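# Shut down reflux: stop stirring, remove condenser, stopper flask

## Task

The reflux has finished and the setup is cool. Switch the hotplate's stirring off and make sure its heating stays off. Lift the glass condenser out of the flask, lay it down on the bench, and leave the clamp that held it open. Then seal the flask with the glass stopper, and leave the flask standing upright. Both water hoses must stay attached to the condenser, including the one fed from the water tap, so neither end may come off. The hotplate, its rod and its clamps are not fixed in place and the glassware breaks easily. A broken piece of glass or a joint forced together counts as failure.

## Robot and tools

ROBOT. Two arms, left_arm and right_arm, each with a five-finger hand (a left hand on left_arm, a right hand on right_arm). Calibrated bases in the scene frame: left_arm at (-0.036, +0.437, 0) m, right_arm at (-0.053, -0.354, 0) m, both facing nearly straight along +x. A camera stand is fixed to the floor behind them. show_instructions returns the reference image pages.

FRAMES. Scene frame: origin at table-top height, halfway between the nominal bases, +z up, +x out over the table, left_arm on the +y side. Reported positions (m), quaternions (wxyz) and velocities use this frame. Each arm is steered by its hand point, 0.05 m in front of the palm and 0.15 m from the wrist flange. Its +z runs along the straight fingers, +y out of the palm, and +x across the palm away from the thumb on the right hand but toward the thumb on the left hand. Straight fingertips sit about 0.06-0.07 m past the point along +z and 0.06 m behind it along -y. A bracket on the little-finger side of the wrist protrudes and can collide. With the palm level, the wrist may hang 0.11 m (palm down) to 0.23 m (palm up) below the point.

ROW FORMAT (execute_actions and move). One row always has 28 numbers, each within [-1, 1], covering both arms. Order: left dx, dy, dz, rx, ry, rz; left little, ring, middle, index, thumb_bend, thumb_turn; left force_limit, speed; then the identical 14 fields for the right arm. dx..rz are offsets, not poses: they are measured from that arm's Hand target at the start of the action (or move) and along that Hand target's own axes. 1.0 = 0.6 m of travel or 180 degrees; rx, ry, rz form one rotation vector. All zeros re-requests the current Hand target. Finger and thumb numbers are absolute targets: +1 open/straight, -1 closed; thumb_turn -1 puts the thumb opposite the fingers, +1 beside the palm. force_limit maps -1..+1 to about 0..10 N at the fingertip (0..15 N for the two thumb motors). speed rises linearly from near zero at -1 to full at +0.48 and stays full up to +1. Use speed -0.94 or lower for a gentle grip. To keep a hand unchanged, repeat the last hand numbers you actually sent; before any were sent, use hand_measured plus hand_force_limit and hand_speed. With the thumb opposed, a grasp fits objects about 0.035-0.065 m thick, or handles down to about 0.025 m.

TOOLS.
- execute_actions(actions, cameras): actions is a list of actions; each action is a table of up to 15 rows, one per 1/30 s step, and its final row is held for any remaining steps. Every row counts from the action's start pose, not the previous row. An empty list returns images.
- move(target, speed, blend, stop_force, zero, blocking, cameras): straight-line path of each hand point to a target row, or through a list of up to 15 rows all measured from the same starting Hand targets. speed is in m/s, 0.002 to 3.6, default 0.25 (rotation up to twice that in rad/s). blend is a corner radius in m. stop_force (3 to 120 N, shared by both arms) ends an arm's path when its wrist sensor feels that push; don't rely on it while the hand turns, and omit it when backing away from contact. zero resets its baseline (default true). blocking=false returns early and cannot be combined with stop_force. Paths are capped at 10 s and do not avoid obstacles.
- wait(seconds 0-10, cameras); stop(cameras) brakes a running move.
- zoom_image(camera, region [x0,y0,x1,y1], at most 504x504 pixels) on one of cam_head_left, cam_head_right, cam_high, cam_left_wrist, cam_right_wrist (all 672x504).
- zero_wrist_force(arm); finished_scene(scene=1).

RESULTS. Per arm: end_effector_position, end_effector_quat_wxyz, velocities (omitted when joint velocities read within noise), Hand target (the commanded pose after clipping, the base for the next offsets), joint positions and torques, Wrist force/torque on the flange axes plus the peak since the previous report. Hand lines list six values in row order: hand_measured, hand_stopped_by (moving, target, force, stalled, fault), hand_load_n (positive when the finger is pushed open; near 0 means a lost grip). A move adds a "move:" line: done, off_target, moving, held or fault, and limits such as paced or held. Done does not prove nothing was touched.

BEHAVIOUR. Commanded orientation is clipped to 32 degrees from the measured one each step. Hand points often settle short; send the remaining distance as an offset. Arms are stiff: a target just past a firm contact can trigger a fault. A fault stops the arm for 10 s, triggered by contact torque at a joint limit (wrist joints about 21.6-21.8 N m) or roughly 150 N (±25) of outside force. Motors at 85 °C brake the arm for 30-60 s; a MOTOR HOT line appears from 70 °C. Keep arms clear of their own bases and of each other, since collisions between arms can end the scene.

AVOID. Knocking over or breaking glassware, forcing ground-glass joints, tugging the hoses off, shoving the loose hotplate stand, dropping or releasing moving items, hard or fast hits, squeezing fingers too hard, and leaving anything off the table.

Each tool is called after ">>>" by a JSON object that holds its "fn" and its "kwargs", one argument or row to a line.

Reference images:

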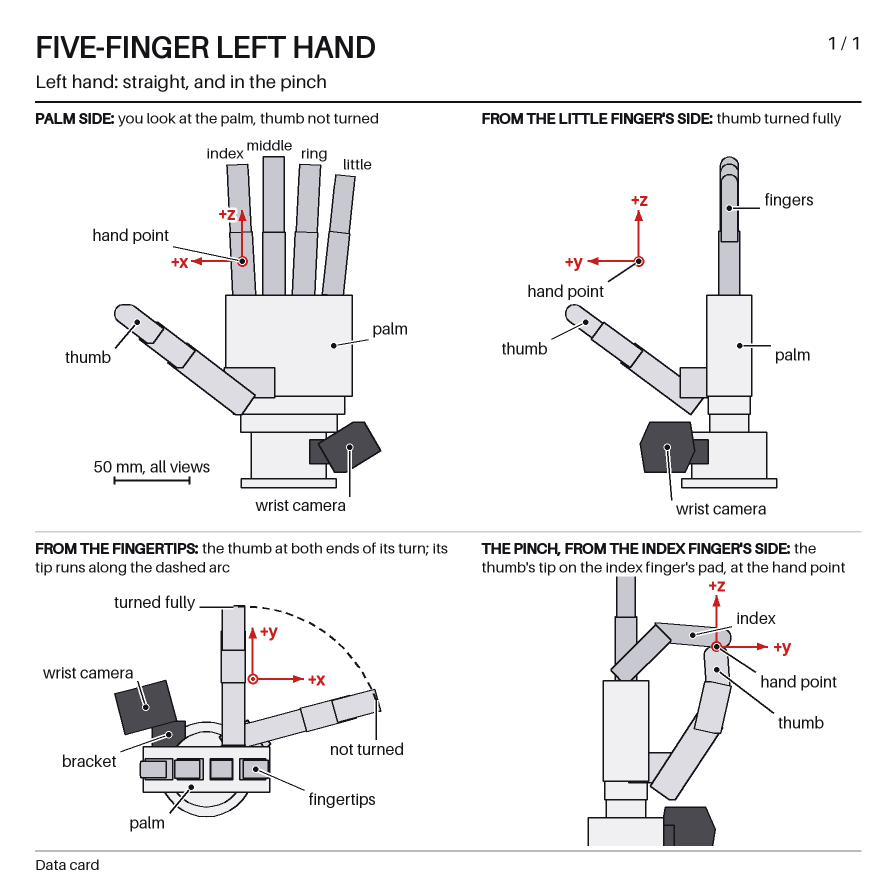

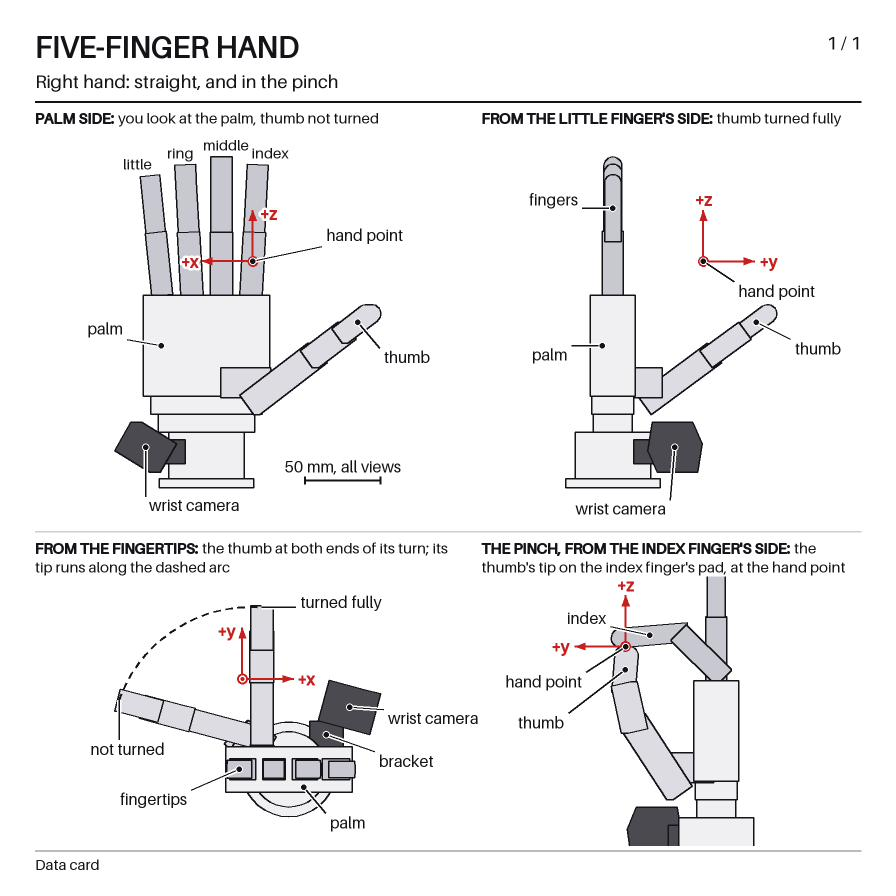

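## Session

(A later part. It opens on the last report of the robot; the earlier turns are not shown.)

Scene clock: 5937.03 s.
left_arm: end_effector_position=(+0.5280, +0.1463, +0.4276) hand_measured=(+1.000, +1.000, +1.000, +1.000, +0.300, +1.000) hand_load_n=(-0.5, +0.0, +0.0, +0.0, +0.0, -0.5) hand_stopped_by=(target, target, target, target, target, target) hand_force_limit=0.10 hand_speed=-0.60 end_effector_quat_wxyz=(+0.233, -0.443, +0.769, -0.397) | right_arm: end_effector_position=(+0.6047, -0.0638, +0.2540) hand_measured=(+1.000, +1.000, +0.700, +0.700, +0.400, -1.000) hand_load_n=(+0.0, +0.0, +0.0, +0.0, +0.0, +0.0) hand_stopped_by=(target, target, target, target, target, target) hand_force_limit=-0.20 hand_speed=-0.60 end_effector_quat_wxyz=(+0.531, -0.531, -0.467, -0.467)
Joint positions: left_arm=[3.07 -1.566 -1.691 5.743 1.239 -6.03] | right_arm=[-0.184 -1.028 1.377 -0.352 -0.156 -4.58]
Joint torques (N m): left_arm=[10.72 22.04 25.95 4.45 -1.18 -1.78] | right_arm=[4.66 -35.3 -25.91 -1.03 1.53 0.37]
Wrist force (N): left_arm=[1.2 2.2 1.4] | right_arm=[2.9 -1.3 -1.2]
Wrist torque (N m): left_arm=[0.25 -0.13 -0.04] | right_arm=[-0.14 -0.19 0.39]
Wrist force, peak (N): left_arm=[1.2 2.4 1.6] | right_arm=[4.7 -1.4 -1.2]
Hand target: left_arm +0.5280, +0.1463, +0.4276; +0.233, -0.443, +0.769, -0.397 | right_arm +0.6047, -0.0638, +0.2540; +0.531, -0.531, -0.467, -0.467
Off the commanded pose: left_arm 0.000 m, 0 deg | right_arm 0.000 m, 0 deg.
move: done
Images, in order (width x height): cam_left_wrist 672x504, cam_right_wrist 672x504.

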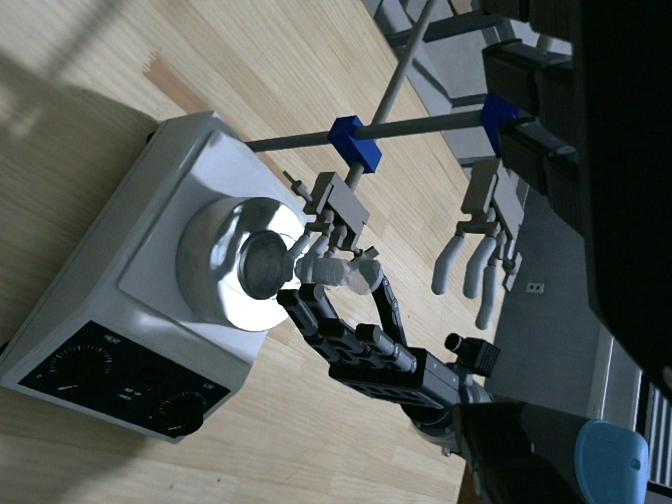

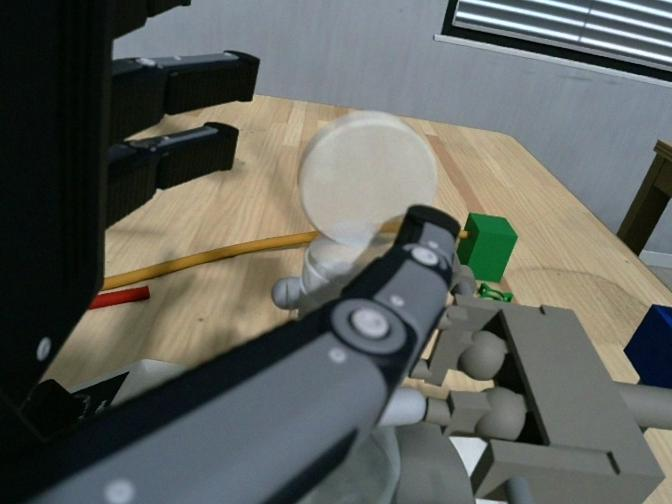

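>>> {"fn": "move", "kwargs": {
  "target": [0,0,0,0,0,0,1,1,1,1,0.3,1,0.1,-0.6,-0.0283,-0.2148,0,0,0,0,1,1,0.7,0.7,0.4,-1,-0.2,-0.6],
  "speed": 0.08,
  "cameras": ["all"]
}}

>>> {"fn": "zoom_image", "kwargs": {
  "camera": "cam_left_wrist",
  "region": [280, 210, 420, 310]
}}

>>> {"fn": "zoom_image", "kwargs": {
  "camera": "cam_head_left",
  "region": [280, 160, 400, 350]
}}

>>> {"fn": "zoom_image", "kwargs": {
  "camera": "cam_high",
  "region": [230, 110, 350, 230]
}}

Scene clock: 5950.20 s.
left_arm: end_effector_position=(+0.5280, +0.1463, +0.4276) hand_measured=(+1.000, +1.000, +1.000, +1.000, +0.300, +1.000) hand_load_n=(-0.5, +0.0, +0.0, +0.0, -0.5, +0.0) hand_stopped_by=(target, target, target, target, target, target) hand_force_limit=0.10 hand_speed=-0.60 end_effector_quat_wxyz=(+0.233, -0.443, +0.769, -0.397) | right_arm: end_effector_position=(+0.4748, -0.0639, +0.2538) hand_measured=(+1.000, +1.000, +0.700, +0.700, +0.400, -1.000) hand_load_n=(+0.0, +0.0, +0.0, +0.0, +0.0, +0.5) hand_stopped_by=(target, target, target, target, target, target) hand_force_limit=-0.20 hand_speed=-0.60 end_effector_quat_wxyz=(+0.531, -0.531, -0.467, -0.467)
Joint positions: left_arm=[3.07 -1.566 -1.691 5.743 1.239 -6.03] | right_arm=[-0.228 -1.317 1.799 -0.485 -0.201 -4.581]
Joint torques (N m): left_arm=[10.44 20.49 24.71 4.05 -1.57 -1.83] | right_arm=[8.53 -24.64 -22.12 2.31 2.59 -1.33]
Wrist force (N): left_arm=[1.2 2.3 1.5] | right_arm=[2.7 -1.3 -1.1]
Wrist torque (N m): left_arm=[0.26 -0.14 -0.04] | right_arm=[-0.19 -0.21 0.37]
Wrist force, peak (N): left_arm=[1.4 2.3 1.6] | right_arm=[3.2 -1.5 -1.2]
Hand target: left_arm +0.5280, +0.1463, +0.4276; +0.233, -0.443, +0.769, -0.397 | right_arm +0.4747, -0.0638, +0.2538; +0.531, -0.531, -0.467, -0.467
Off the commanded pose: left_arm 0.000 m, 0 deg | right_arm 0.000 m, 0 deg.
move: done

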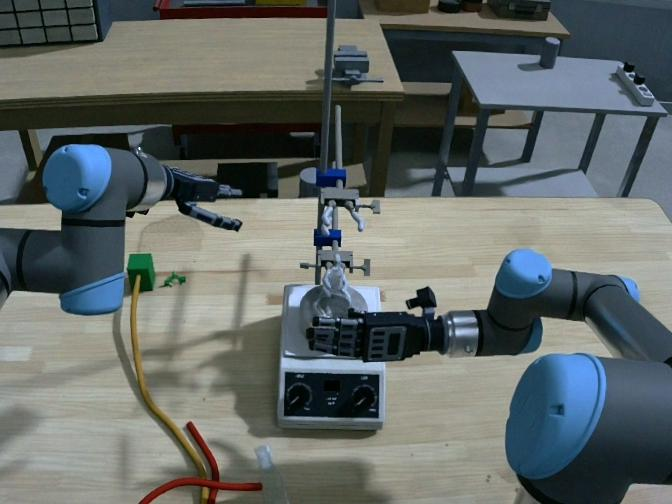

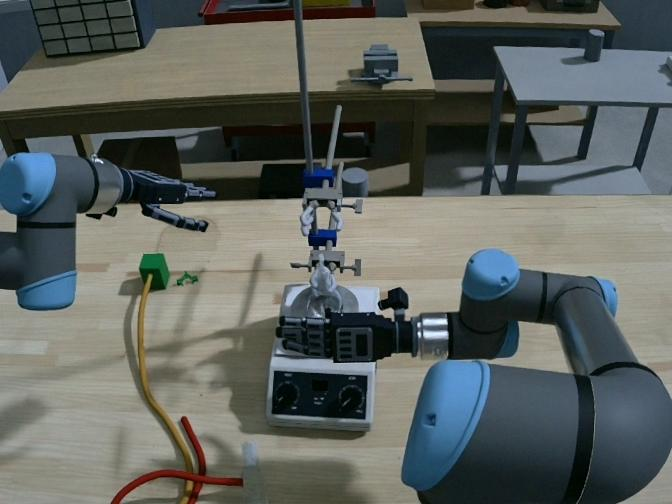

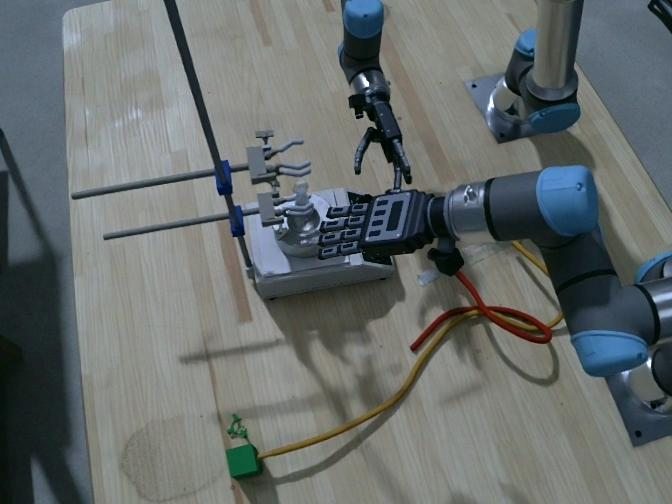

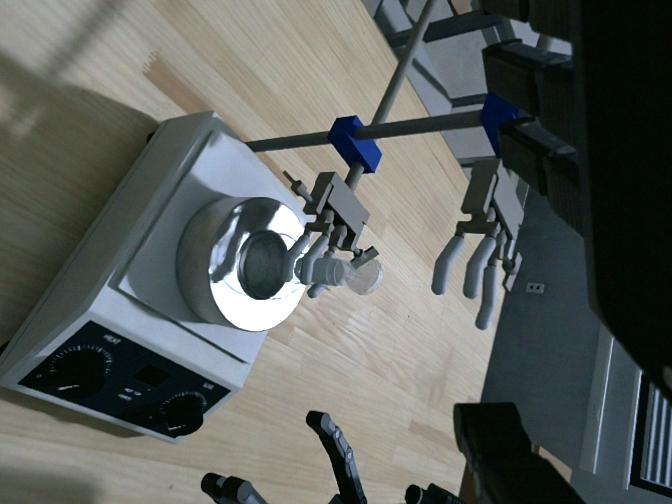

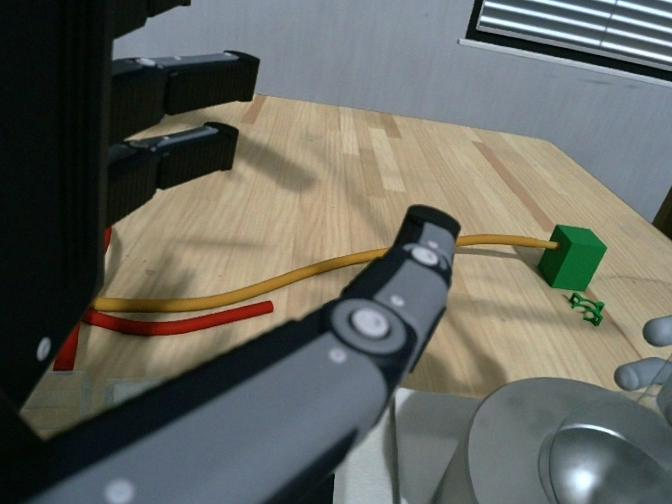

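Scaled by 3.600 from the camera's 672x504 image, which has a finer 960x720 frame.

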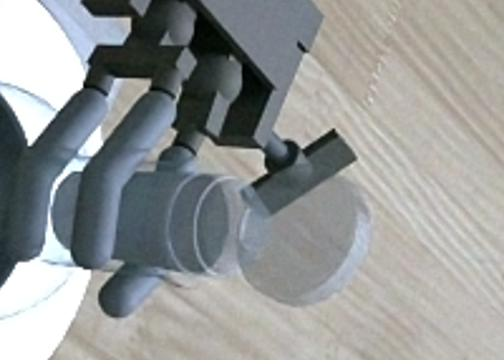

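Scaled by 2.653 from the camera's 672x504 image, which has a finer 960x720 frame.

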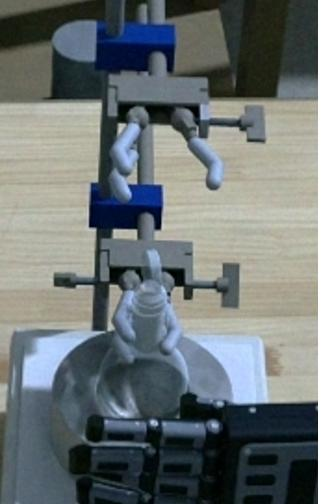

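Scaled by 4.200 from the camera's 672x504 image, which has a finer 960x720 frame.

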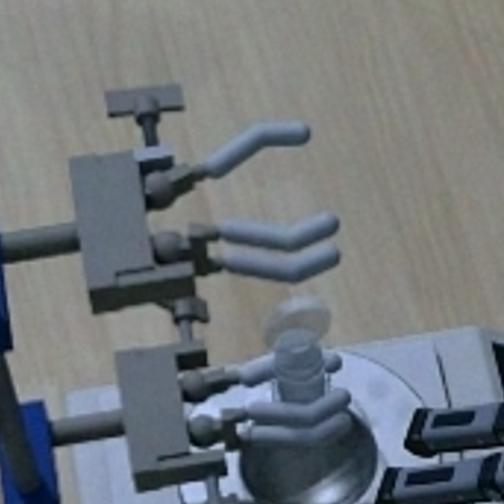

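>>> {"fn": "zoom_image", "kwargs": {
  "camera": "cam_left_wrist",
  "region": [0, 300, 240, 460]
}}

>>> {"fn": "zoom_image", "kwargs": {
  "camera": "cam_head_right",
  "region": [90, 370, 400, 504]
}}

Scaled by 2.100 from the camera's 672x504 image, which has a finer 960x720 frame.

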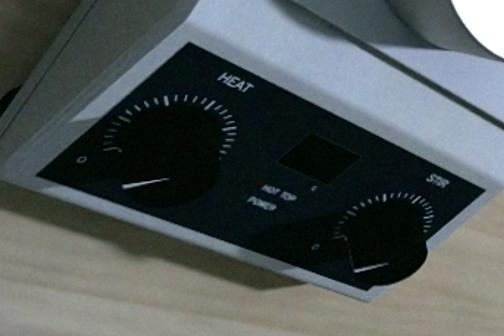

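Scaled by 1.626 from the camera's 672x504 image, which has a finer 960x720 frame.

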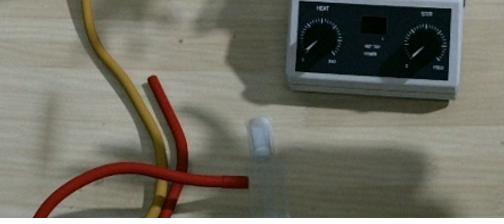

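>>> {"fn": "move", "kwargs": {
  "target": [0,0,0,0,0,0,1,1,1,1,0.3,1,0.1,-0.6,0.07,-0.05,-0.40,0,0,0,1,1,0.7,0.7,0.4,-1,-0.2,-0.6],
  "speed": 0.2,
  "cameras": ["all"]
}}

>>> {"fn": "zoom_image", "kwargs": {
  "camera": "cam_head_right",
  "region": [260, 150, 400, 350]
}}

>>> {"fn": "zoom_image", "kwargs": {
  "camera": "cam_high",
  "region": [390, 190, 600, 370]
}}

Scene clock: 5972.27 s.
left_arm: end_effector_position=(+0.5280, +0.1463, +0.4276) hand_measured=(+1.000, +1.000, +1.000, +1.000, +0.300, +1.000) hand_load_n=(+0.0, +0.0, +0.0, +0.0, +0.0, +0.0) hand_stopped_by=(target, target, target, target, target, target) hand_force_limit=0.10 hand_speed=-0.60 end_effector_quat_wxyz=(+0.233, -0.443, +0.769, -0.397) | right_arm: end_effector_position=(+0.4504, -0.3037, +0.2993) hand_measured=(+1.000, +1.000, +0.700, +0.700, +0.400, -1.000) hand_load_n=(+0.0, +0.0, +0.0, +0.0, +0.0, +0.0) hand_stopped_by=(target, target, target, target, target, target) hand_force_limit=-0.20 hand_speed=-0.60 end_effector_quat_wxyz=(+0.531, -0.531, -0.467, -0.467)
Joint positions: left_arm=[3.07 -1.566 -1.691 5.743 1.239 -6.03] | right_arm=[-0.723 -1.323 1.68 -0.358 -0.695 -4.583]
Joint torques (N m): left_arm=[10.11 21.28 23.57 4.2 -1.55 -1.58] | right_arm=[-7.64 -34.85 -17.76 0.02 -0.86 -0.87]
Wrist force (N): left_arm=[1.3 2.6 1.3] | right_arm=[2.8 -1.8 -1.3]
Wrist torque (N m): left_arm=[0.31 -0.15 -0.04] | right_arm=[-0.21 -0.20 0.36]
Wrist force, peak (N): left_arm=[1.3 2.6 1.3] | right_arm=[3.1 -1.6 -3.0]
Hand target: left_arm +0.5280, +0.1463, +0.4276; +0.233, -0.443, +0.769, -0.397 | right_arm +0.4504, -0.3038, +0.2994; +0.531, -0.531, -0.467, -0.467
Off the commanded pose: left_arm 0.000 m, 0 deg | right_arm 0.000 m, 0 deg.
move: done

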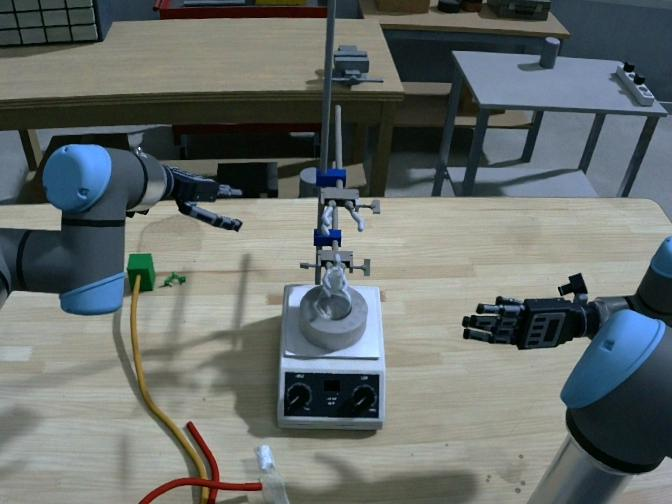

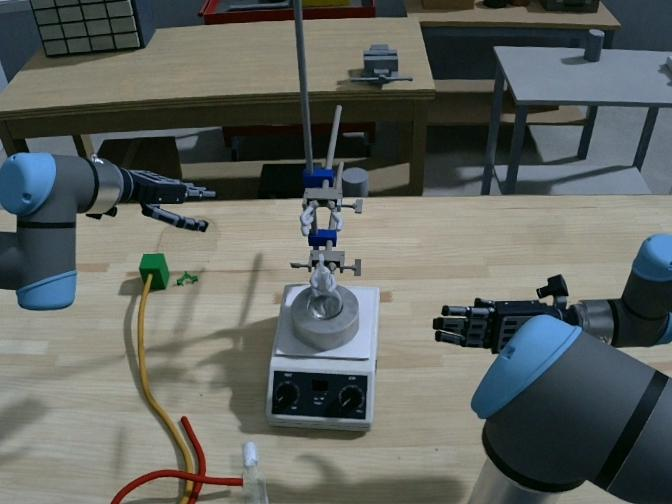

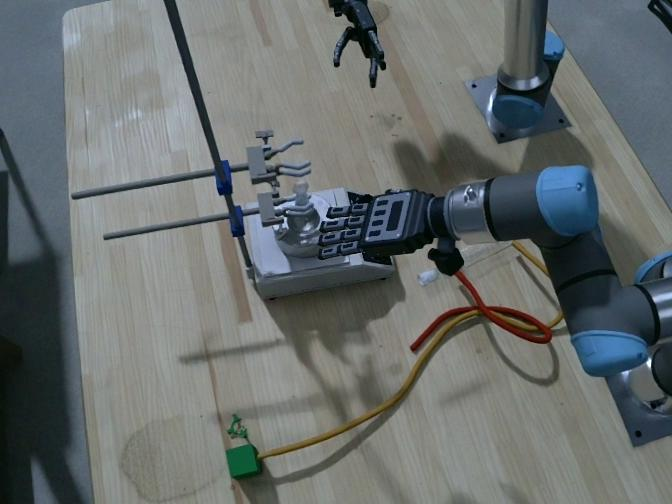

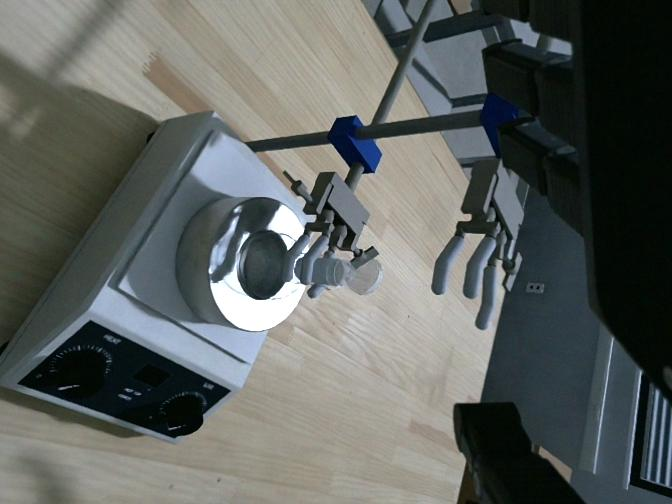

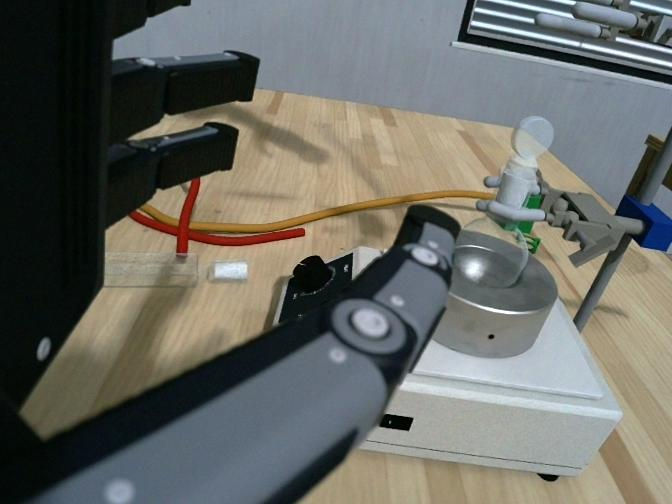

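Scaled by 2.520 from the camera's 672x504 image, which has a finer 960x720 frame.

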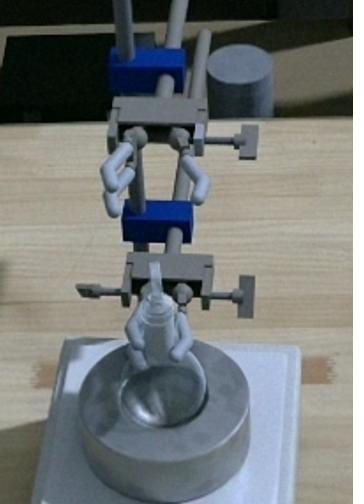

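Scaled by 2.400 from the camera's 672x504 image, which has a finer 960x720 frame.

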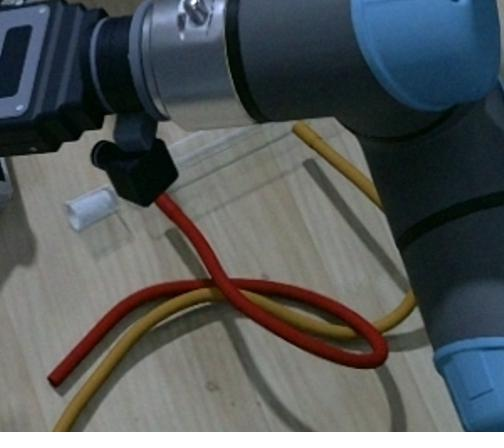

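>>> {"fn": "finished_scene", "kwargs": {

}}

The scene is finished: the task was done.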